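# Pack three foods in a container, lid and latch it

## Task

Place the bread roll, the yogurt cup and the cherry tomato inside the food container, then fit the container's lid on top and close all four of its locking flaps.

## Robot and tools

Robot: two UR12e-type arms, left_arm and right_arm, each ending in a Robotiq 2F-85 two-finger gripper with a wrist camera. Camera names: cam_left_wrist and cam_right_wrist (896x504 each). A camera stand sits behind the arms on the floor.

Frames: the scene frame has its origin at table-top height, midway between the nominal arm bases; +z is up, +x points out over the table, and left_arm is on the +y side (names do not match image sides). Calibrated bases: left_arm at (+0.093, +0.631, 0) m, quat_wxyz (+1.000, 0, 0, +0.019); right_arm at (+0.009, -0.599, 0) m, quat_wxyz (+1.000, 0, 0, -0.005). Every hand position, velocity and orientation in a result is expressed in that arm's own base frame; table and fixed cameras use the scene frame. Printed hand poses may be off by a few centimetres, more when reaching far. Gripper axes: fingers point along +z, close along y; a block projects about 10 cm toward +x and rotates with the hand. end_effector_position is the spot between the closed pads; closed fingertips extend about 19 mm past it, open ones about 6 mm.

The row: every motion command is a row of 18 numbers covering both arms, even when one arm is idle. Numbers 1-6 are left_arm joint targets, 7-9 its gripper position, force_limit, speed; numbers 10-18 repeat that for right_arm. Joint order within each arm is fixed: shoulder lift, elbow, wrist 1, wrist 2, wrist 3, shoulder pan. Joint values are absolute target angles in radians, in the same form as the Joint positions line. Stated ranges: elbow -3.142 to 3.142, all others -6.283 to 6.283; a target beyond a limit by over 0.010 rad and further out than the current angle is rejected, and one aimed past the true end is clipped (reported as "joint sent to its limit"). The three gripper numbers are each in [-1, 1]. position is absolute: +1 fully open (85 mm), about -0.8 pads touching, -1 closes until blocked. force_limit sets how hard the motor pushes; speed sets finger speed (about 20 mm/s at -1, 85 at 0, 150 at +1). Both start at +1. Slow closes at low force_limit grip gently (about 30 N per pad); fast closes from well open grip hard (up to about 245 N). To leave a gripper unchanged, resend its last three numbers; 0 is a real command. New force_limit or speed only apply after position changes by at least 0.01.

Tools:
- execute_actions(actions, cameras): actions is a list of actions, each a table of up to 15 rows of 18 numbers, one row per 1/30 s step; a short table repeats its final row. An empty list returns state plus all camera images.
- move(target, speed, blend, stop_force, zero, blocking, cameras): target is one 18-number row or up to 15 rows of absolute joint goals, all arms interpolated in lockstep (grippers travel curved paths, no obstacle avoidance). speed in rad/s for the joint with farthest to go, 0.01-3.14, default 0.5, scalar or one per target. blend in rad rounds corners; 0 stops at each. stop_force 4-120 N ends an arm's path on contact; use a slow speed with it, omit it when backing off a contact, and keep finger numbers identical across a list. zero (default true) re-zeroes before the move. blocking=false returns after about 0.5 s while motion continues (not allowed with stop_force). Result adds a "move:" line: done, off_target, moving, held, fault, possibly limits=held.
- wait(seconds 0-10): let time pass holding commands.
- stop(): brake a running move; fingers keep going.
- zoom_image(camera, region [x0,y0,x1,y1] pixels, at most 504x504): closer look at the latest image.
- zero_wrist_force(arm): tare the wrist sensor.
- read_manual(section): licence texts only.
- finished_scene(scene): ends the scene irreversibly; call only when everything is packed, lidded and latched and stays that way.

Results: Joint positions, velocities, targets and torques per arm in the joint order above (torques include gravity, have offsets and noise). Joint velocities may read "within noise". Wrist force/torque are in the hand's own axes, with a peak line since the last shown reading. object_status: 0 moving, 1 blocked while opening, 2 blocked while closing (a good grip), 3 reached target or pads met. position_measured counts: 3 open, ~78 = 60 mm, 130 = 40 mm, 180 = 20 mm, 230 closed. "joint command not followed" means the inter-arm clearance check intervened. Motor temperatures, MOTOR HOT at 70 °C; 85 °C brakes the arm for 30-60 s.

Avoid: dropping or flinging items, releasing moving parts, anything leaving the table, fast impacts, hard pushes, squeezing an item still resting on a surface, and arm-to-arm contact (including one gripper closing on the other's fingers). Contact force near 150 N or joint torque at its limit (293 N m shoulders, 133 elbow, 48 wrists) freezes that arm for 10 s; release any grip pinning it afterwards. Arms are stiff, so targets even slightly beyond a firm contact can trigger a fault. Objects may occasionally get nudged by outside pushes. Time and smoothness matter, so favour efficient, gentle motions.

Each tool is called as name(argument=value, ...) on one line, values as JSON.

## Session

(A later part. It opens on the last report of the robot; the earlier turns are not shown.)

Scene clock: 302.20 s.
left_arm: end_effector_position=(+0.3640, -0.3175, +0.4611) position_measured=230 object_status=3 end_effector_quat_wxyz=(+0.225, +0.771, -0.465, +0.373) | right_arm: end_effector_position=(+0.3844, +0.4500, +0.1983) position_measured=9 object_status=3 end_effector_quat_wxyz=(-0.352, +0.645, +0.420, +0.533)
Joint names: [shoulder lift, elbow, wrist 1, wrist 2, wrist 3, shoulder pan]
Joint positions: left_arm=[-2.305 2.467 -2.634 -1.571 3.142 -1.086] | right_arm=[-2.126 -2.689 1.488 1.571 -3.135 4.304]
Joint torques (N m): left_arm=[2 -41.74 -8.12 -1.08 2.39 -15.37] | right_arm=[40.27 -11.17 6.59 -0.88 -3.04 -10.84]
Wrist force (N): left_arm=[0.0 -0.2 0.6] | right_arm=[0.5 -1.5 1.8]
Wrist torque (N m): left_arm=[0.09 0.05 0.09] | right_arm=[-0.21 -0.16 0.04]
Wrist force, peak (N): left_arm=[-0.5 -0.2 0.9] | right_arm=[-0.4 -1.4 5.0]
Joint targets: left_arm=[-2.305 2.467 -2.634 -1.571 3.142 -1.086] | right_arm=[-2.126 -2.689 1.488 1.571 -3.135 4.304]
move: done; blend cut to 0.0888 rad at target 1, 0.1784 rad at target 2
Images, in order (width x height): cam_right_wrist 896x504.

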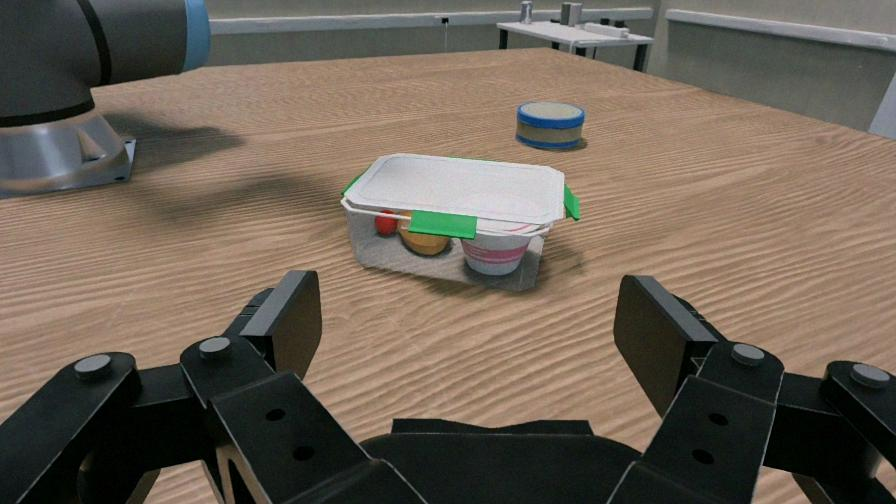

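move(target=[[-1.5855,2.0567,-2.042,-1.5708,1.4331,-0.8782,1,-0.85,-0.9,-1.6001,-1.9162,-1.1961,1.571,-3.0,4.31,0.95,-0.85,-0.9],[-1.5855,2.0567,-2.042,-1.5708,1.4331,-0.8782,1,-0.85,-0.9,-1.9568,-1.6658,-1.0898,1.571,-2.9387,4.3181,0.95,-0.85,-0.9]], blend=[0.2,0], speed=1.0, cameras=["all"])

zoom_image(camera="cam_right_wrist", region=[180, 0, 460, 230])

zoom_image(camera="cam_right_wrist", region=[450, 0, 730, 230])

zoom_image(camera="cam_left_wrist", region=[290, 200, 660, 400])

Scene clock: 306.70 s.
left_arm: end_effector_position=(+0.5300, -0.3660, +0.2500) position_measured=3 object_status=3 end_effector_quat_wxyz=(+0.000, +0.915, +0.403, +0.000) | right_arm: end_effector_position=(+0.4900, +0.7245, +0.2001) position_measured=9 object_status=3 end_effector_quat_wxyz=(+0.000, +0.884, +0.468, +0.000)
Joint names: [shoulder lift, elbow, wrist 1, wrist 2, wrist 3, shoulder pan]
Joint positions: left_arm=[-1.586 2.057 -2.042 -1.571 1.433 -0.878] | right_arm=[-1.957 -1.666 -1.09 1.571 -2.939 4.318]
Joint torques (N m): left_arm=[-28.73 -51.32 -0.1 3.42 -2.73 11.72] | right_arm=[72.72 55.26 7.72 -0.87 1.91 19.94]
Wrist force (N): left_arm=[0.1 -0.2 0.3] | right_arm=[-0.5 -1.3 0.0]
Wrist torque (N m): left_arm=[-0.10 0.30 0.28] | right_arm=[0.01 0.15 -0.34]
Wrist force, peak (N): left_arm=[0.1 -0.9 0.7] | right_arm=[3.2 -2.4 2.9]
Joint targets: left_arm=[-1.585 2.057 -2.042 -1.571 1.433 -0.878] | right_arm=[-1.957 -1.666 -1.090 1.571 -2.939 4.318]
move: done; blend cut to 0.1784 rad at target 1

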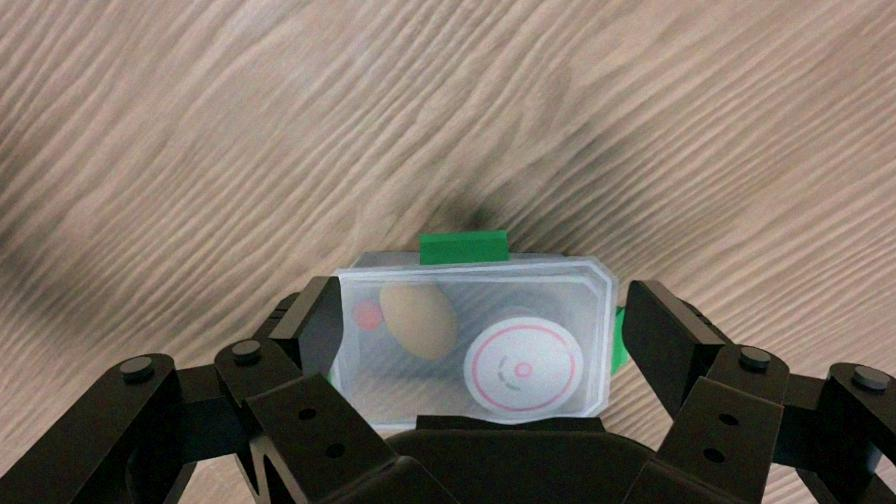

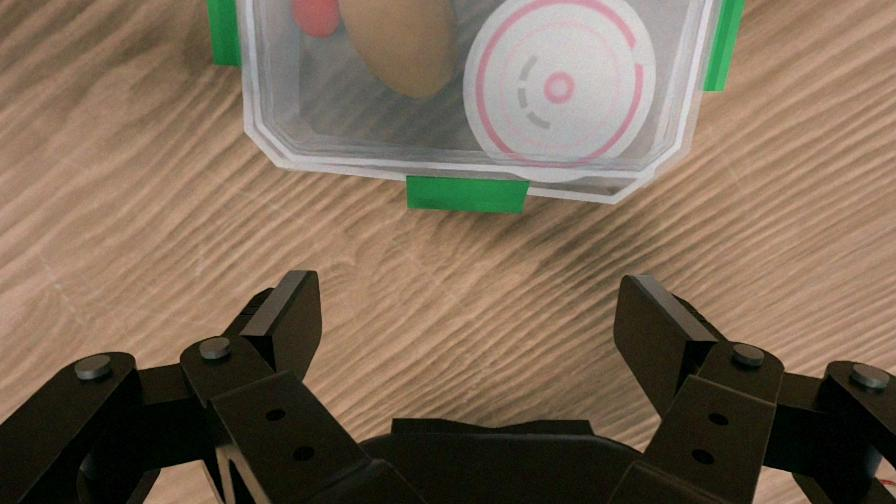

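Scaled by 1.800 from the camera's 896x504 image, which has a finer 1280x720 frame.

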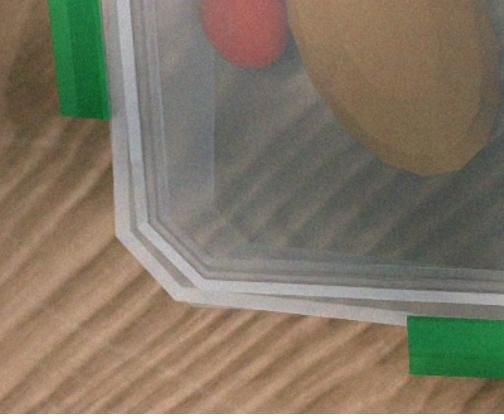

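Scaled by 1.800 from the camera's 896x504 image, which has a finer 1280x720 frame.

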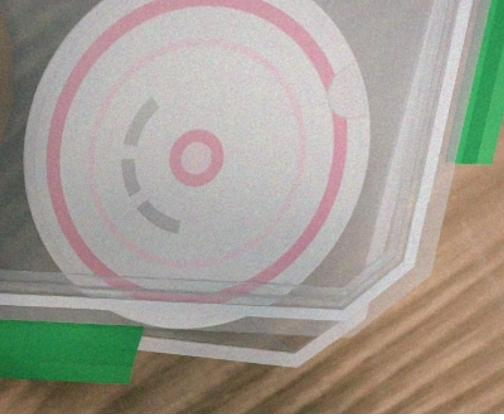

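Scaled by 1.362 from the camera's 896x504 image, which has a finer 1280x720 frame.

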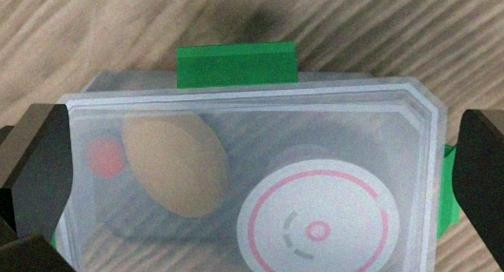

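move(target=[-1.3878,2.2165,-2.3995,-1.5708,1.3349,-0.9445,1,-0.85,-0.9,-2.0603,-1.7438,-0.9083,1.571,-2.8927,4.3173,0.95,-0.85,-0.9], speed=0.25, stop_force=9, cameras=["all"])

Scene clock: 309.77 s.
left_arm: end_effector_position=(+0.5031, -0.3983, +0.0780) position_measured=3 object_status=3 end_effector_quat_wxyz=(+0.000, +0.909, +0.418, +0.000) | right_arm: end_effector_position=(+0.4911, +0.7254, +0.0860) position_measured=9 object_status=3 end_effector_quat_wxyz=(+0.000, +0.895, +0.447, +0.000)
Joint names: [shoulder lift, elbow, wrist 1, wrist 2, wrist 3, shoulder pan]
Joint positions: left_arm=[-1.388 2.216 -2.4 -1.571 1.335 -0.944] | right_arm=[-2.06 -1.744 -0.908 1.571 -2.893 4.317]
Joint torques (N m): left_arm=[-32.47 -24.82 -7.24 2.03 -2.88 -19.52] | right_arm=[77.87 32.2 7.77 -0.85 1.88 -12.49]
Wrist force (N): left_arm=[1.9 0.1 -1.8] | right_arm=[0.1 -1.4 0.5]
Wrist torque (N m): left_arm=[-0.26 0.27 0.23] | right_arm=[-0.06 0.11 -0.35]
Wrist force, peak (N): left_arm=[3.4 0.3 -6.2] | right_arm=[0.1 -1.7 2.1]
Joint targets: left_arm=[-1.388 2.217 -2.400 -1.571 1.335 -0.945] | right_arm=[-2.060 -1.744 -0.908 1.571 -2.893 4.317]
move: done

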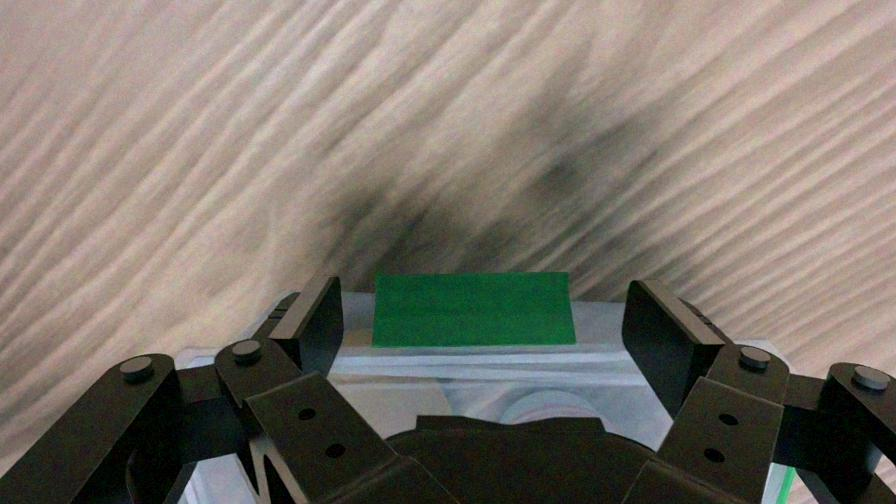

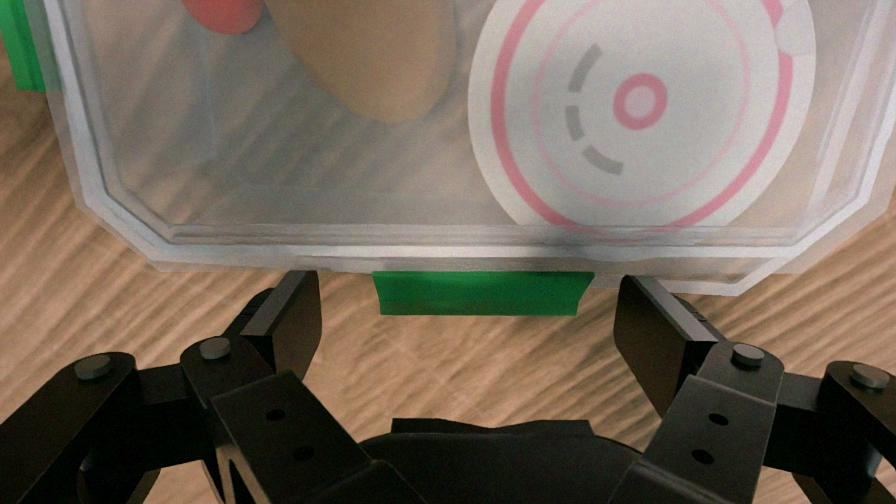

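move(target=[-1.3923,2.2144,-2.3929,-1.5708,1.3396,-0.9398,1,-0.85,-0.9,-2.0603,-1.7438,-0.9083,1.571,-2.8927,4.3173,0.95,-0.85,-0.9], speed=0.1)

move(target=[-1.3923,2.2144,-2.3929,-1.5708,1.3396,-0.9398,-0.4,-0.85,-0.9,-2.0603,-1.7438,-0.9083,1.571,-2.8927,4.3173,-0.4,-0.85,-0.9], cameras=["all"])

Scene clock: 310.77 s.
left_arm: end_effector_position=(+0.5050, -0.3960, +0.0810) position_measured=3 object_status=3 end_effector_quat_wxyz=(+0.000, +0.909, +0.418, +0.000) | right_arm: end_effector_position=(+0.4911, +0.7254, +0.0860) position_measured=9 object_status=3 end_effector_quat_wxyz=(+0.000, +0.895, +0.447, +0.000)
Joint names: [shoulder lift, elbow, wrist 1, wrist 2, wrist 3, shoulder pan]
Joint positions: left_arm=[-1.392 2.214 -2.393 -1.571 1.34 -0.94] | right_arm=[-2.06 -1.744 -0.908 1.571 -2.893 4.317]
Joint torques (N m): left_arm=[-57.54 -40.9 0.12 1.4 2.93 13.88] | right_arm=[73.63 32.41 7.41 -0.66 1.97 -13.96]
Wrist force (N): left_arm=[0.2 -0.3 0.1] | right_arm=[0.2 -1.4 0.8]
Wrist torque (N m): left_arm=[-0.12 0.28 0.17] | right_arm=[-0.06 0.09 -0.34]
Wrist force, peak (N): left_arm=[1.9 0.2 -3.3] | right_arm=[-0.3 -2.0 1.1]
Joint targets: left_arm=[-1.392 2.214 -2.393 -1.571 1.340 -0.940] | right_arm=[-2.060 -1.744 -0.908 1.571 -2.893 4.317]
move: done

Scene clock: 314.93 s.
left_arm: end_effector_position=(+0.5050, -0.3960, +0.0810) position_measured=179 object_status=3 end_effector_quat_wxyz=(+0.000, +0.909, +0.418, +0.000) | right_arm: end_effector_position=(+0.4899, +0.7206, +0.0881) position_measured=160 object_status=0 end_effector_quat_wxyz=(+0.005, +0.895, +0.447, -0.005)
Joint names: [shoulder lift, elbow, wrist 1, wrist 2, wrist 3, shoulder pan]
Joint positions: left_arm=[-1.392 2.214 -2.393 -1.571 1.34 -0.94] | right_arm=[-2.055 -1.744 -0.926 1.569 -2.893 4.317]
Joint torques (N m): left_arm=[-23.4 -29.28 -3.58 -11.84 -2.77 -19.04] | right_arm=[48.67 42.57 13.05 3.82 -0.12 12.03]
Wrist force (N): left_arm=[51.8 -8.5 -23.0] | right_arm=[-54.4 28.0 -59.7]
Wrist torque (N m): left_arm=[0.42 0.45 0.97] | right_arm=[-1.51 -0.69 0.78]
Wrist force, peak (N): left_arm=[103.9 -41.4 -38.7] | right_arm=[-99.8 19.7 -80.1]
Joint targets: left_arm=[-1.392 2.214 -2.393 -1.571 1.340 -0.940] | right_arm=[-2.056 -1.744 -0.925 1.570 -2.893 4.317]
Tool commands: left_gripper/position=-0.4 left_gripper/force_limit=-0.85 left_gripper/speed=-0.9 right_gripper/position=-0.396078 right_gripper/force_limit=-0.85098 right_gripper/speed=-0.898039
FORCE FAULT: contact force on the right arm reached its limit, and that arm stopped. The contact can be on any part of that arm, not only on its tool. That arm's remaining commands of this call were not run. That arm is still stopped at the end of this call. That arm stays stopped for about 8 more seconds. Until then a move that you send moves the other arm only, and its call returns only when the move has ended. Once the stop has ended, the next robot result says so. If the stop ends while you think or write, that arm runs what you send next. While its stop runs, that arm takes no new command, but its gripper still runs the gripper command that each later call begins with. Until it ends, the stop uses up actions while you think or wait. An arm that is not stopped still takes commands.
move: fault (right_arm); right_arm: the wrist 1 is farthest, 0.018 rad from its target

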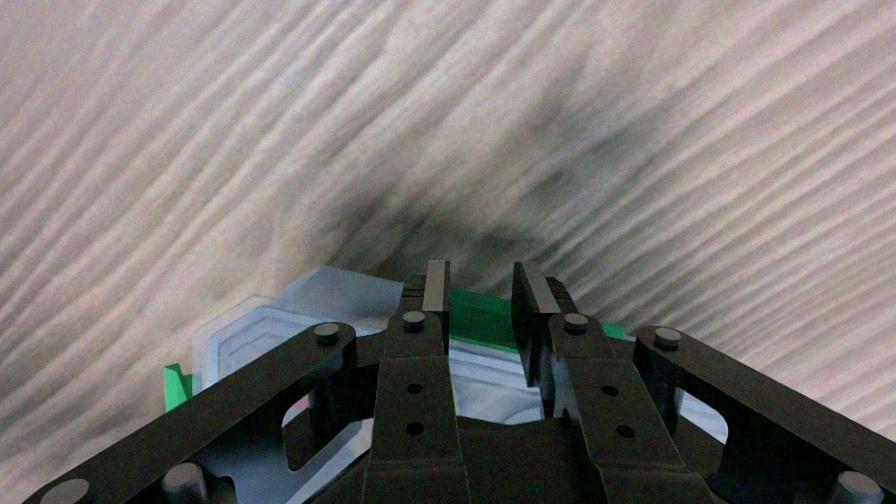

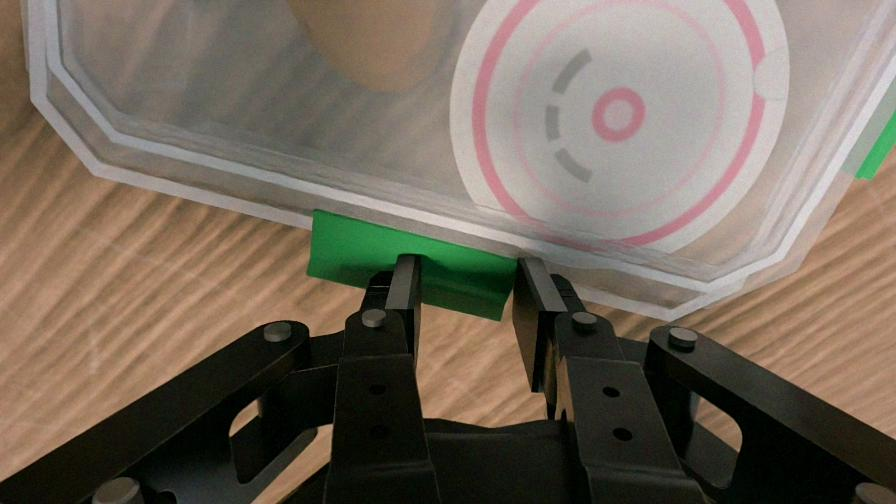

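execute_actions(actions=[[[-1.3923,2.2144,-2.3929,-1.5708,1.3396,-0.9398,1,-0.85,-0.9,-2.055,-1.744,-0.926,1.569,-2.893,4.317,1,-0.85,-0.9]]])

wait(seconds=8, cameras=["all"])

Scene clock: 317.93 s.
left_arm: end_effector_position=(+0.5050, -0.3960, +0.0810) position_measured=3 object_status=0 end_effector_quat_wxyz=(+0.000, +0.909, +0.418, +0.000) | right_arm: end_effector_position=(+0.4899, +0.7207, +0.0877) position_measured=3 object_status=3 end_effector_quat_wxyz=(+0.005, +0.895, +0.447, -0.005)
Joint names: [shoulder lift, elbow, wrist 1, wrist 2, wrist 3, shoulder pan]
Joint positions: left_arm=[-1.392 2.214 -2.393 -1.571 1.34 -0.94] | right_arm=[-2.056 -1.744 -0.925 1.57 -2.893 4.317]
Joint torques (N m): left_arm=[-54.81 -28.4 -5.62 3.17 -2.53 -1.29] | right_arm=[74.16 43.45 7.96 0.19 -0.43 9.64]
Wrist force (N): left_arm=[0.2 -0.1 0.3] | right_arm=[-1.0 -1.1 1.3]
Wrist torque (N m): left_arm=[-0.08 0.29 0.18] | right_arm=[-0.01 0.30 -0.34]
Wrist force, peak (N): left_arm=[51.4 -8.8 -23.3] | right_arm=[-54.2 28.3 -60.8]
Joint targets: left_arm=[-1.392 2.214 -2.393 -1.571 1.340 -0.940] | right_arm=[-2.056 -1.744 -0.925 1.570 -2.893 4.317]
Tool commands: left_gripper/position=+1.0 left_gripper/force_limit=-0.85 left_gripper/speed=-0.9 right_gripper/position=+1.0 right_gripper/force_limit=-0.85098 right_gripper/speed=-0.898039
FORCE FAULT, CONTINUED: the right arm was still stopped when this call began, by the force fault that an earlier result reported. That arm ran no command of this call; its gripper ran only the gripper command that the call began with. That arm is still stopped at the end of this call. That arm stays stopped for about 5 more seconds. If the stop ends while you think or write, that arm runs what you send next. While its stop runs, that arm takes no new command, but its gripper still runs the gripper command that each later call begins with.

Scene clock: 325.93 s.
left_arm: end_effector_position=(+0.5050, -0.3960, +0.0810) position_measured=3 object_status=3 end_effector_quat_wxyz=(+0.000, +0.909, +0.418, +0.000) | right_arm: end_effector_position=(+0.4899, +0.7207, +0.0877) position_measured=3 object_status=3 end_effector_quat_wxyz=(+0.005, +0.895, +0.447, -0.005)
Joint names: [shoulder lift, elbow, wrist 1, wrist 2, wrist 3, shoulder pan]
Joint positions: left_arm=[-1.392 2.214 -2.393 -1.571 1.34 -0.94] | right_arm=[-2.056 -1.744 -0.925 1.57 -2.893 4.317]
Joint torques (N m): left_arm=[-56.93 -28.61 -7.69 3.36 -2.96 13.92] | right_arm=[74.46 41.36 7.83 0.67 -0.25 11.83]
Wrist force (N): left_arm=[0.5 -0.4 -0.1] | right_arm=[-1.2 -1.2 1.4]
Wrist torque (N m): left_arm=[-0.13 0.24 0.18] | right_arm=[-0.03 0.33 -0.34]
Wrist force, peak (N): left_arm=[0.6 -0.6 -0.3] | right_arm=[-1.9 -1.2 1.8]
Joint targets: left_arm=[-1.392 2.214 -2.393 -1.571 1.340 -0.940] | right_arm=[-2.056 -1.744 -0.925 1.570 -2.893 4.317]
Tool commands: left_gripper/position=+1.0 left_gripper/force_limit=-0.85 left_gripper/speed=-0.9 right_gripper/position=+1.0 right_gripper/force_limit=-0.85098 right_gripper/speed=-0.898039
FORCE FAULT, CONTINUED: the right arm's stop, for the force fault that an earlier result reported, is over. The rest of the stop counts as 11 of the actions that you can send in this scene. That arm's target is now where it stood when the stop ended, not its last command. That arm accepts commands again.
wait: 8.00 s; at rest by 0.17 s

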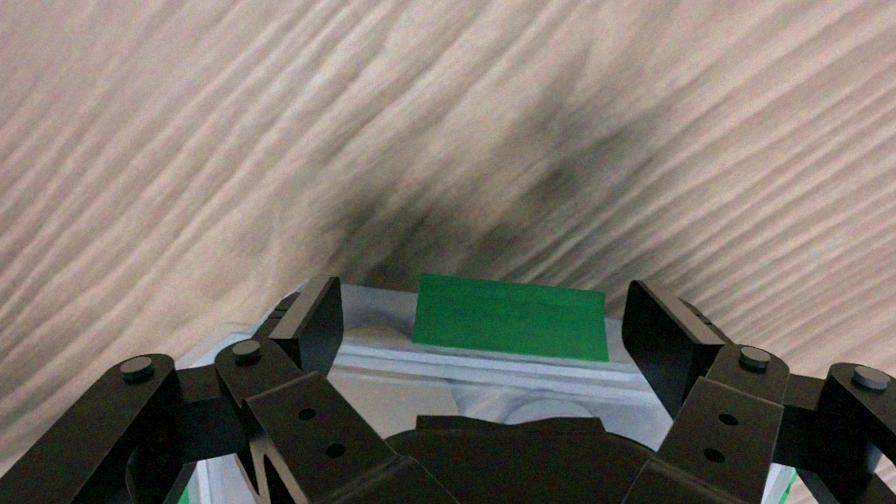

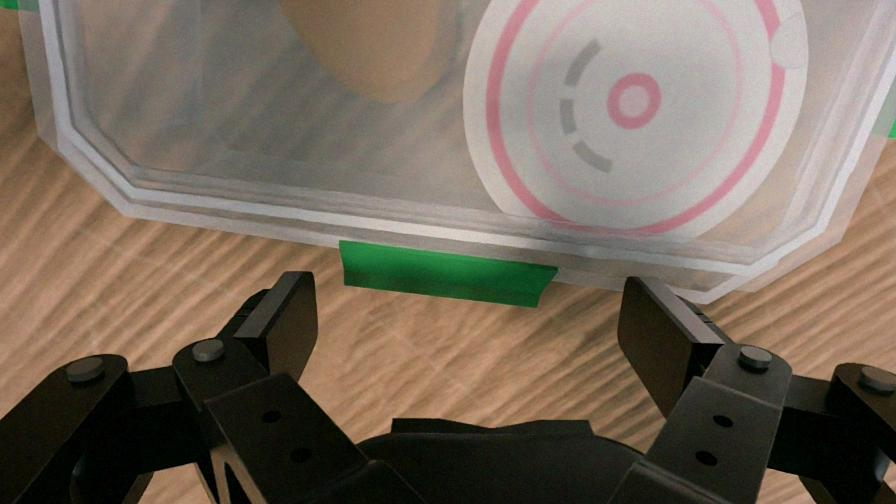

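zoom_image(camera="cam_right_wrist", region=[0, 60, 350, 310])

zoom_image(camera="cam_right_wrist", region=[560, 60, 896, 310])

zoom_image(camera="cam_left_wrist", region=[320, 250, 650, 420])

Scaled by 1.440 from the camera's 896x504 image, which has a finer 1280x720 frame.

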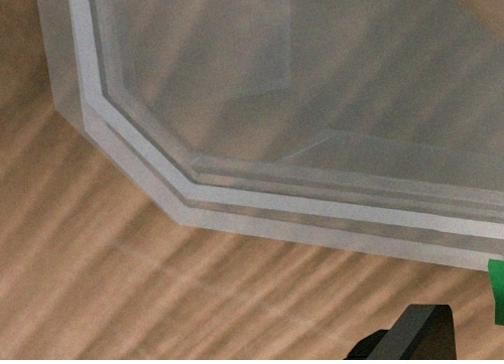

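Scaled by 1.500 from the camera's 896x504 image, which has a finer 1280x720 frame.

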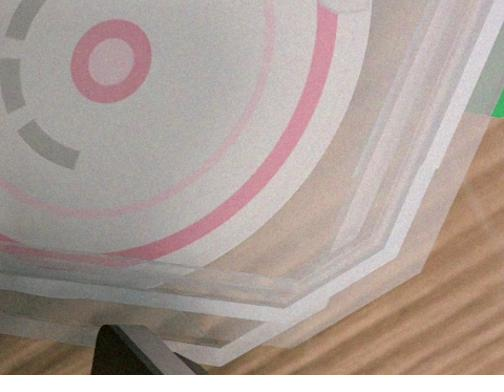

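Scaled by 1.527 from the camera's 896x504 image, which has a finer 1280x720 frame.

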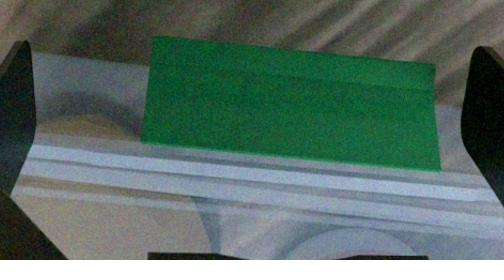

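move(target=[[-1.5855,2.0567,-2.042,-1.5708,1.4331,-0.8782,1,-0.85,-0.9,-1.9568,-1.6658,-1.0898,1.571,-2.9,4.3173,1,-0.85,-0.9],[-1.5855,2.0567,-2.042,-1.5708,1.4331,-0.8782,-0.85,-0.85,0,-1.9871,-1.6212,-1.1041,1.571,-2.9161,4.17,-0.85,-0.85,0]], speed=0.5, cameras=["all"])

Scene clock: 330.17 s.
left_arm: end_effector_position=(+0.5300, -0.3660, +0.2500) position_measured=231 object_status=3 end_effector_quat_wxyz=(+0.000, +0.915, +0.403, +0.000) | right_arm: end_effector_position=(+0.6023, +0.6622, +0.2000) position_measured=231 object_status=3 end_effector_quat_wxyz=(+0.000, +0.920, +0.391, +0.000)
Joint names: [shoulder lift, elbow, wrist 1, wrist 2, wrist 3, shoulder pan]
Joint positions: left_arm=[-1.586 2.057 -2.042 -1.571 1.433 -0.878] | right_arm=[-1.987 -1.621 -1.104 1.571 -2.916 4.17]
Joint torques (N m): left_arm=[-48.23 -50.26 -0.31 3.13 3 14.28] | right_arm=[74.13 55.94 1.69 -0.64 -2.27 -12.42]
Wrist force (N): left_arm=[0.3 -0.3 0.0] | right_arm=[-1.8 -1.4 1.2]
Wrist torque (N m): left_arm=[-0.13 0.27 0.14] | right_arm=[-0.02 0.39 -0.19]
Wrist force, peak (N): left_arm=[1.0 -0.3 -2.8] | right_arm=[-2.6 -5.8 1.3]
Joint targets: left_arm=[-1.585 2.057 -2.042 -1.571 1.433 -0.878] | right_arm=[-1.987 -1.621 -1.104 1.571 -2.916 4.170]
move: done

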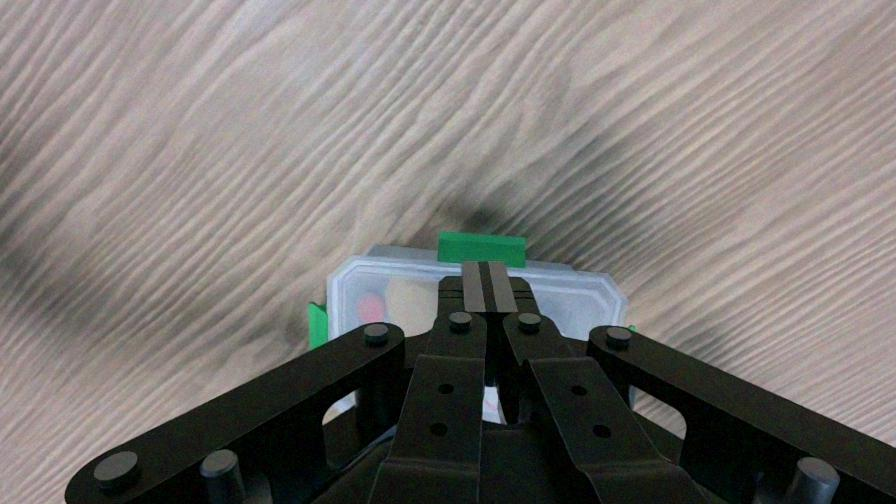

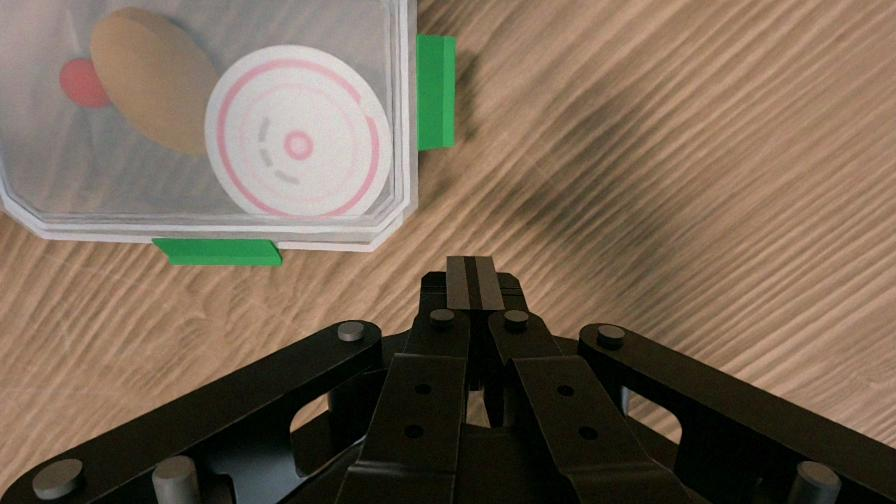

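zoom_image(camera="cam_right_wrist", region=[270, 120, 470, 270])

zoom_image(camera="cam_right_wrist", region=[0, 120, 200, 270])

Scaled by 2.520 from the camera's 896x504 image, which has a finer 1280x720 frame.

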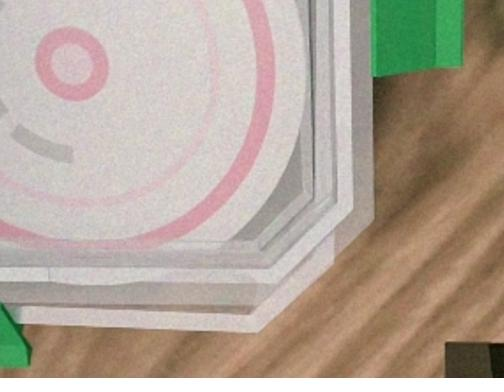

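Scaled by 2.520 from the camera's 896x504 image, which has a finer 1280x720 frame.

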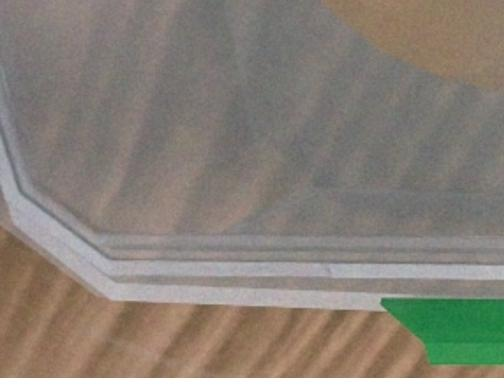

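move(target=[-1.5855,2.0567,-2.042,-1.5708,1.4331,-0.8782,-0.85,-0.85,0,-2.0139,-1.5811,-1.1174,1.571,-2.9207,4.1654,-0.85,-0.85,0], speed=0.3)

move(target=[[-1.5855,2.0567,-2.042,-1.5708,1.4331,-0.8782,-0.85,-0.85,0,-2.0919,-1.6506,-0.9699,1.571,-2.9207,4.1654,-0.85,-0.85,0],[-1.5855,2.0567,-2.042,-1.5708,1.4331,-0.8782,-0.85,-0.85,0,-2.0928,-1.6492,-0.9704,1.571,-2.9026,4.1835,-0.85,-0.85,0]], speed=[0.15,0.03], stop_force=6, cameras=["cam_right_wrist"])

zoom_image(camera="cam_right_wrist", region=[200, 120, 540, 350])

Scene clock: 331.53 s.
left_arm: end_effector_position=(+0.5300, -0.3660, +0.2500) position_measured=231 object_status=3 end_effector_quat_wxyz=(+0.000, +0.915, +0.403, +0.000) | right_arm: end_effector_position=(+0.6149, +0.6750, +0.1999) position_measured=231 object_status=3 end_effector_quat_wxyz=(+0.000, +0.920, +0.391, +0.000)
Joint names: [shoulder lift, elbow, wrist 1, wrist 2, wrist 3, shoulder pan]
Joint positions: left_arm=[-1.586 2.057 -2.042 -1.571 1.433 -0.878] | right_arm=[-2.014 -1.581 -1.117 1.571 -2.921 4.165]
Joint torques (N m): left_arm=[-50.72 -50.97 -0.16 3.09 2.66 15.29] | right_arm=[76.95 57.02 1.48 -1.27 -2.41 -15.55]
Wrist force (N): left_arm=[0.1 0.0 -0.1] | right_arm=[-1.4 -2.1 1.8]
Wrist torque (N m): left_arm=[-0.07 0.31 0.15] | right_arm=[-0.15 0.31 -0.19]
Wrist force, peak (N): left_arm=[0.7 -0.1 0.1] | right_arm=[-2.3 -1.7 1.7]
Joint targets: left_arm=[-1.585 2.057 -2.042 -1.571 1.433 -0.878] | right_arm=[-2.014 -1.581 -1.117 1.571 -2.921 4.165]
move: done

Scene clock: 334.03 s.
left_arm: end_effector_position=(+0.5300, -0.3660, +0.2500) position_measured=231 object_status=3 end_effector_quat_wxyz=(+0.000, +0.915, +0.403, +0.000) | right_arm: end_effector_position=(+0.6029, +0.6865, +0.1050) position_measured=231 object_status=3 end_effector_quat_wxyz=(+0.000, +0.920, +0.391, +0.000)
Joint names: [shoulder lift, elbow, wrist 1, wrist 2, wrist 3, shoulder pan]
Joint positions: left_arm=[-1.586 2.057 -2.042 -1.571 1.433 -0.878] | right_arm=[-2.093 -1.649 -0.97 1.571 -2.903 4.183]
Joint torques (N m): left_arm=[-47.87 -49.53 -0.47 2.97 2.59 16.47] | right_arm=[77.74 52.35 2.19 -1.46 1.8 19.09]
Wrist force (N): left_arm=[0.3 -0.1 0.1] | right_arm=[-1.2 -1.2 1.9]
Wrist torque (N m): left_arm=[-0.09 0.27 0.14] | right_arm=[-0.03 0.32 -0.31]
Wrist force, peak (N): left_arm=[0.3 -0.2 0.7] | right_arm=[-1.8 -1.5 2.9]
Joint targets: left_arm=[-1.585 2.057 -2.042 -1.571 1.433 -0.878] | right_arm=[-2.093 -1.649 -0.970 1.571 -2.903 4.184]
move: done
Images, in order (width x height): cam_right_wrist 896x504.

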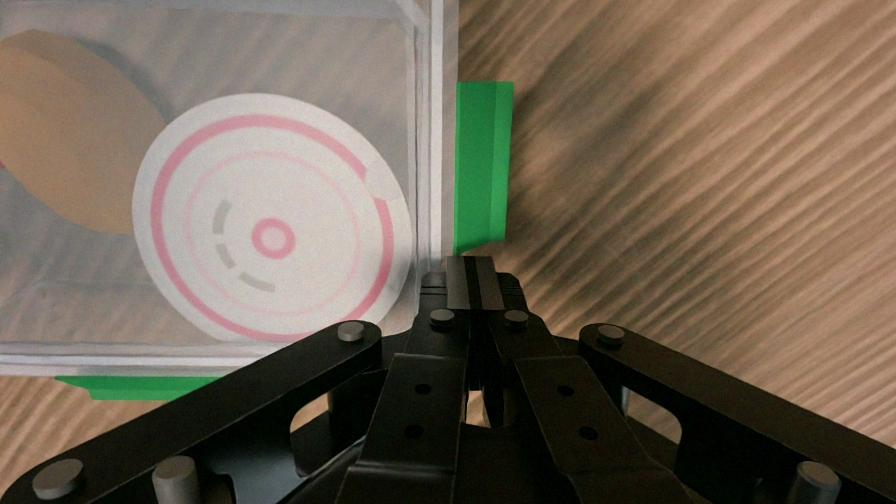

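Scaled by 1.482 from the camera's 896x504 image, which has a finer 1280x720 frame.

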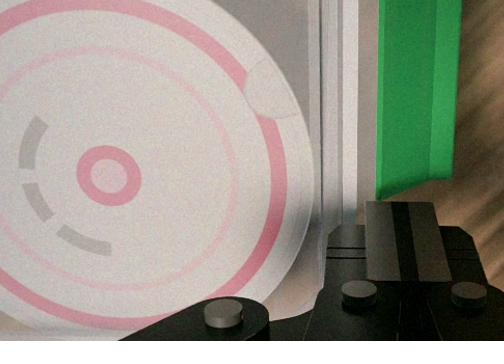

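move(target=[-1.5855,2.0567,-2.042,-1.5708,1.4331,-0.8782,-0.85,-0.85,0,-2.0934,-1.6482,-0.9708,1.571,-2.8941,4.192,-0.85,-0.85,0], speed=0.02, stop_force=5, cameras=["all"])

zoom_image(camera="cam_left_wrist", region=[290, 220, 660, 390])

Scene clock: 335.60 s.
left_arm: end_effector_position=(+0.5300, -0.3660, +0.2500) position_measured=231 object_status=3 end_effector_quat_wxyz=(+0.000, +0.915, +0.403, +0.000) | right_arm: end_effector_position=(+0.5972, +0.6920, +0.1050) position_measured=231 object_status=3 end_effector_quat_wxyz=(+0.000, +0.920, +0.391, +0.000)
Joint names: [shoulder lift, elbow, wrist 1, wrist 2, wrist 3, shoulder pan]
Joint positions: left_arm=[-1.586 2.057 -2.042 -1.571 1.433 -0.878] | right_arm=[-2.093 -1.648 -0.971 1.571 -2.894 4.192]
Joint torques (N m): left_arm=[-47.97 -49.71 -0.06 2.49 3.15 14.97] | right_arm=[79.29 52.32 1.87 -1.18 2.06 17.23]
Wrist force (N): left_arm=[0.5 -0.2 0.1] | right_arm=[-1.2 -1.1 2.1]
Wrist torque (N m): left_arm=[-0.11 0.24 0.14] | right_arm=[0.00 0.31 -0.31]
Wrist force, peak (N): left_arm=[0.6 -0.2 0.2] | right_arm=[-2.1 -0.6 2.2]
Joint targets: left_arm=[-1.585 2.057 -2.042 -1.571 1.433 -0.878] | right_arm=[-2.093 -1.648 -0.971 1.571 -2.894 4.192]
move: done

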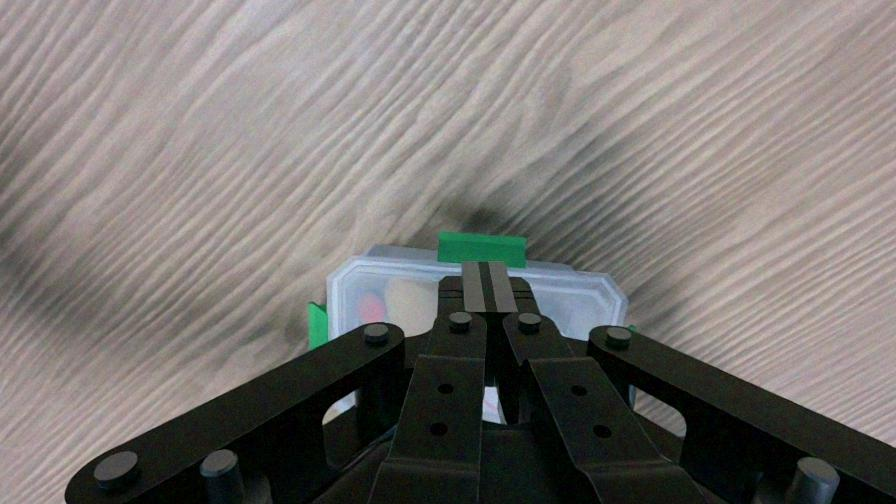

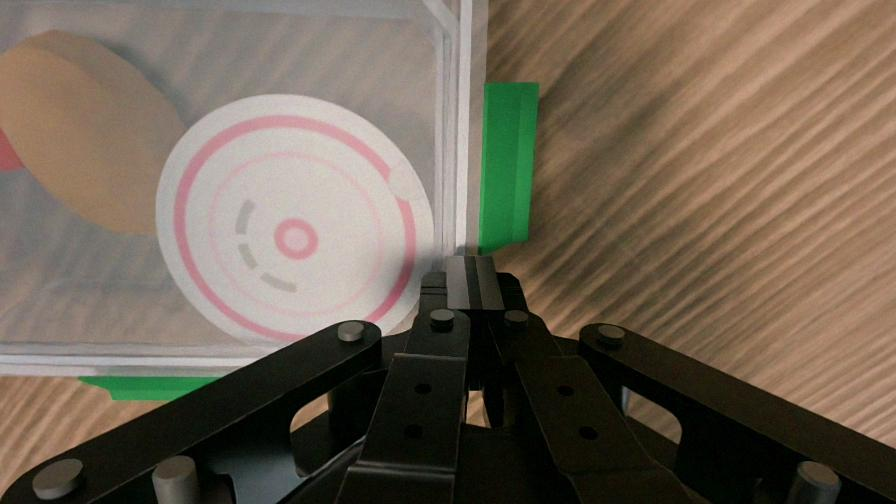

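Scaled by 1.362 from the camera's 896x504 image, which has a finer 1280x720 frame.

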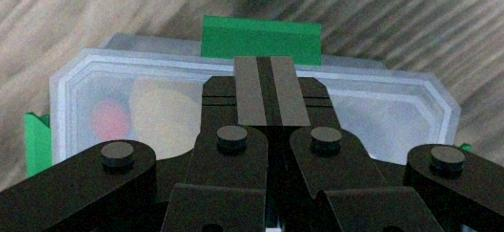

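move(target=[-1.5855,2.0567,-2.042,-1.5708,1.4331,-0.8782,-0.85,-0.85,0,-2.1123,-1.6596,-0.9405,1.571,-2.8941,4.192,-0.85,-0.85,0], speed=0.02, stop_force=5, cameras=["cam_right_wrist"])

Scene clock: 337.93 s.
left_arm: end_effector_position=(+0.5300, -0.3660, +0.2500) position_measured=231 object_status=3 end_effector_quat_wxyz=(+0.000, +0.915, +0.403, +0.000) | right_arm: end_effector_position=(+0.5973, +0.6921, +0.0955) position_measured=231 object_status=3 end_effector_quat_wxyz=(+0.000, +0.920, +0.391, +0.000)
Joint names: [shoulder lift, elbow, wrist 1, wrist 2, wrist 3, shoulder pan]
Joint positions: left_arm=[-1.586 2.057 -2.042 -1.571 1.433 -0.878] | right_arm=[-2.102 -1.654 -0.956 1.571 -2.894 4.192]
Joint torques (N m): left_arm=[-47.34 -48.16 -0.54 2.51 2.94 14.99] | right_arm=[97.8 47.5 0.85 -1.17 1.46 18.02]
Wrist force (N): left_arm=[0.4 -0.2 0.4] | right_arm=[0.8 -1.0 -5.4]
Wrist torque (N m): left_arm=[-0.11 0.25 0.14] | right_arm=[-0.04 0.41 -0.31]
Wrist force, peak (N): left_arm=[0.4 -0.3 0.8] | right_arm=[-5.2 1.6 -19.3]
Joint targets: left_arm=[-1.585 2.057 -2.042 -1.571 1.433 -0.878] | right_arm=[-2.102 -1.654 -0.956 1.571 -2.894 4.192]
move: contact (right_arm); right_arm: the wrist 1 is farthest, 0.016 rad from its target
Images, in order (width x height): cam_right_wrist 896x504.

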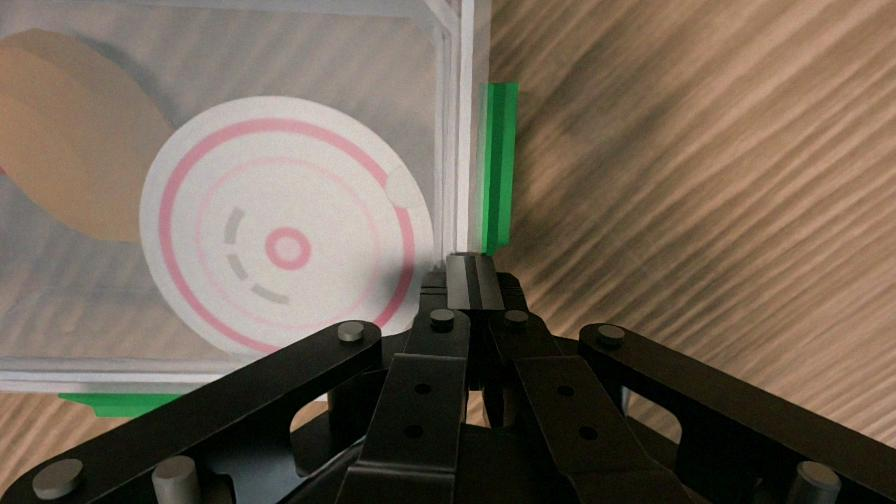

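move(target=[-1.5855,2.0567,-2.042,-1.5708,1.4331,-0.8782,-0.85,-0.85,0,-2.0139,-1.5811,-1.1174,1.571,-2.9207,4.1654,-0.85,-0.85,0], speed=0.3, cameras=["all"])

zoom_image(camera="cam_right_wrist", region=[240, 0, 500, 270])

zoom_image(camera="cam_left_wrist", region=[290, 220, 660, 390])

zoom_image(camera="cam_right_wrist", region=[0, 100, 260, 290])

Scene clock: 339.17 s.
left_arm: end_effector_position=(+0.5300, -0.3660, +0.2500) position_measured=231 object_status=3 end_effector_quat_wxyz=(+0.000, +0.915, +0.403, +0.000) | right_arm: end_effector_position=(+0.6149, +0.6750, +0.1998) position_measured=231 object_status=3 end_effector_quat_wxyz=(+0.000, +0.920, +0.391, +0.000)
Joint names: [shoulder lift, elbow, wrist 1, wrist 2, wrist 3, shoulder pan]
Joint positions: left_arm=[-1.586 2.057 -2.042 -1.571 1.433 -0.878] | right_arm=[-2.014 -1.581 -1.117 1.571 -2.921 4.165]
Joint torques (N m): left_arm=[-49.49 -47.68 -0.38 2.69 2.83 14.06] | right_arm=[98.69 57.36 2.26 -0.8 -2.56 -13.25]
Wrist force (N): left_arm=[0.4 -0.1 0.2] | right_arm=[-1.3 -1.3 1.9]
Wrist torque (N m): left_arm=[-0.09 0.26 0.14] | right_arm=[-0.01 0.31 -0.20]
Wrist force, peak (N): left_arm=[0.3 0.3 0.4] | right_arm=[0.7 -0.5 -5.5]
Joint targets: left_arm=[-1.585 2.057 -2.042 -1.571 1.433 -0.878] | right_arm=[-2.014 -1.581 -1.117 1.571 -2.921 4.165]
move: done

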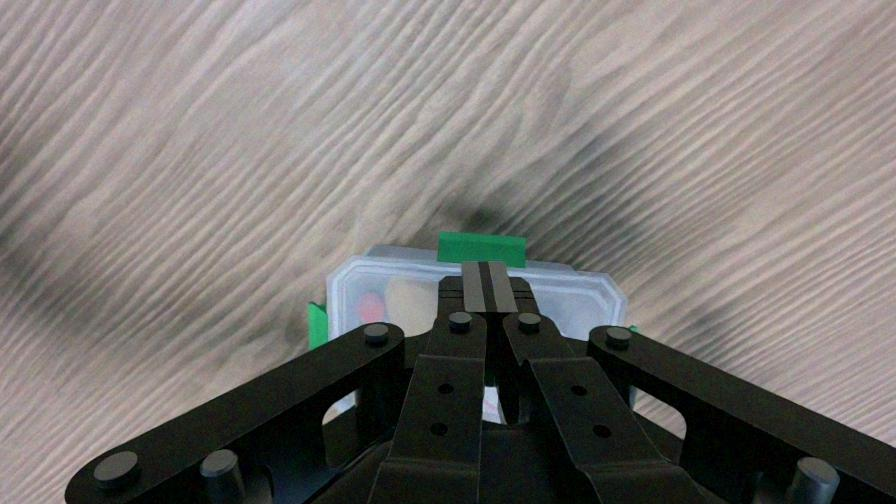

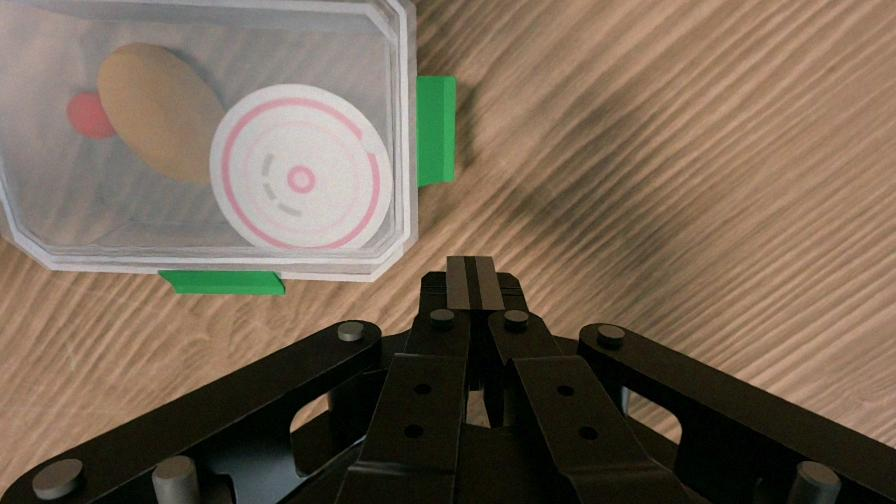

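Scaled by 1.867 from the camera's 896x504 image, which has a finer 1280x720 frame.

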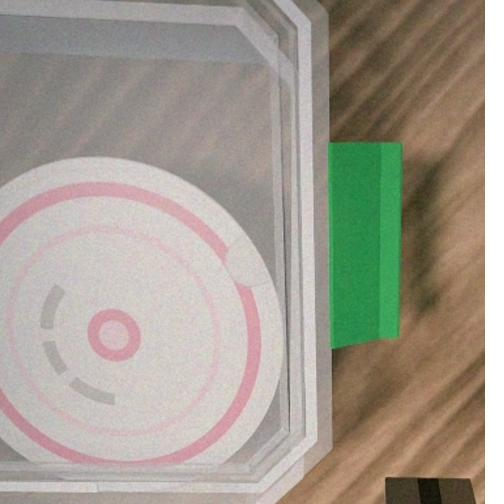

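Scaled by 1.362 from the camera's 896x504 image, which has a finer 1280x720 frame.

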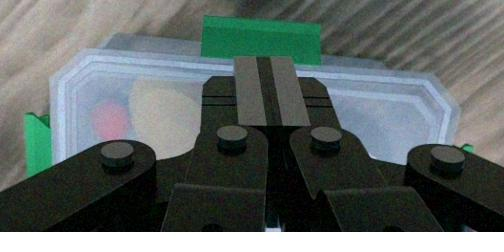

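Scaled by 1.938 from the camera's 896x504 image, which has a finer 1280x720 frame.

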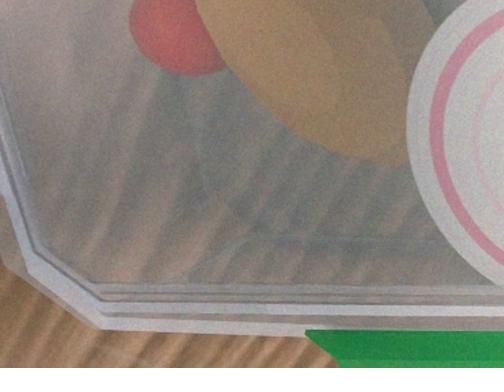

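move(target=[[-1.5855,2.0567,-2.042,-1.5708,1.4331,-0.8782,-0.85,-0.85,0,-2.1061,-1.6592,-0.9471,1.571,-2.9207,4.1654,-0.85,-0.85,0],[-1.5855,2.0567,-2.042,-1.5708,1.4331,-0.8782,-0.85,-0.85,0,-2.1072,-1.6573,-0.9479,1.571,-2.8977,4.1884,-0.85,-0.85,0]], speed=[0.2,0.02], stop_force=7, cameras=["all"])

zoom_image(camera="cam_left_wrist", region=[290, 220, 660, 390])

Scene clock: 342.43 s.
left_arm: end_effector_position=(+0.5300, -0.3660, +0.2500) position_measured=231 object_status=3 end_effector_quat_wxyz=(+0.000, +0.915, +0.403, +0.000) | right_arm: end_effector_position=(+0.5996, +0.6897, +0.0900) position_measured=231 object_status=3 end_effector_quat_wxyz=(+0.000, +0.920, +0.391, +0.000)
Joint names: [shoulder lift, elbow, wrist 1, wrist 2, wrist 3, shoulder pan]
Joint positions: left_arm=[-1.586 2.057 -2.042 -1.571 1.433 -0.878] | right_arm=[-2.107 -1.657 -0.948 1.571 -2.898 4.188]
Joint torques (N m): left_arm=[-49.72 -47.13 -0.27 2.35 2.82 13.78] | right_arm=[79.85 53 2.35 -1.17 1.56 21.26]
Wrist force (N): left_arm=[0.1 0.0 -0.2] | right_arm=[-1.5 0.1 1.5]
Wrist torque (N m): left_arm=[-0.07 0.30 0.14] | right_arm=[-0.08 0.35 -0.30]
Wrist force, peak (N): left_arm=[0.5 -0.5 -0.1] | right_arm=[-1.2 -0.9 3.3]
Joint targets: left_arm=[-1.585 2.057 -2.042 -1.571 1.433 -0.878] | right_arm=[-2.107 -1.657 -0.948 1.571 -2.898 4.188]
move: done

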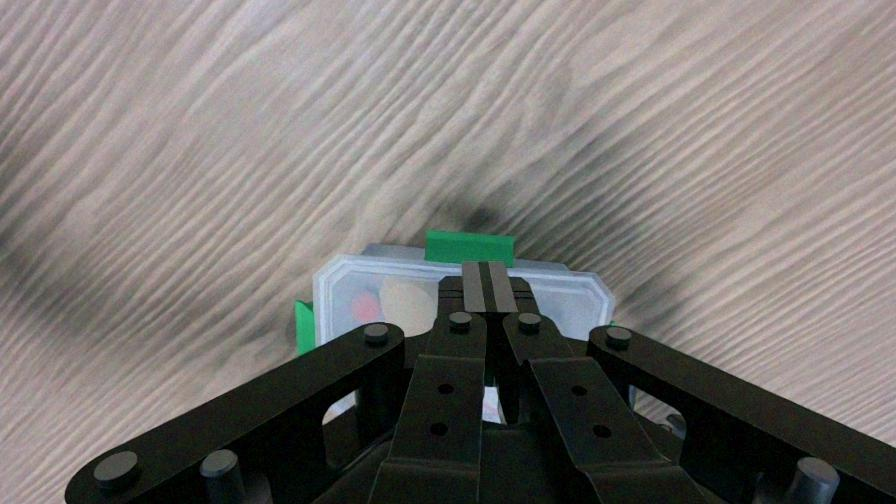

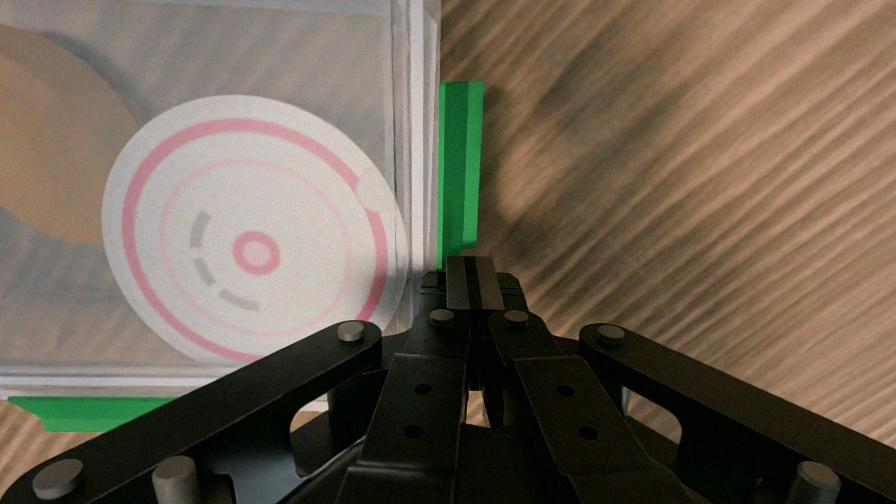

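Scaled by 1.362 from the camera's 896x504 image, which has a finer 1280x720 frame.

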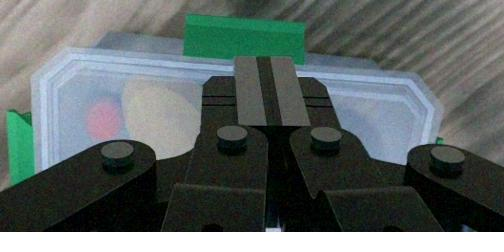

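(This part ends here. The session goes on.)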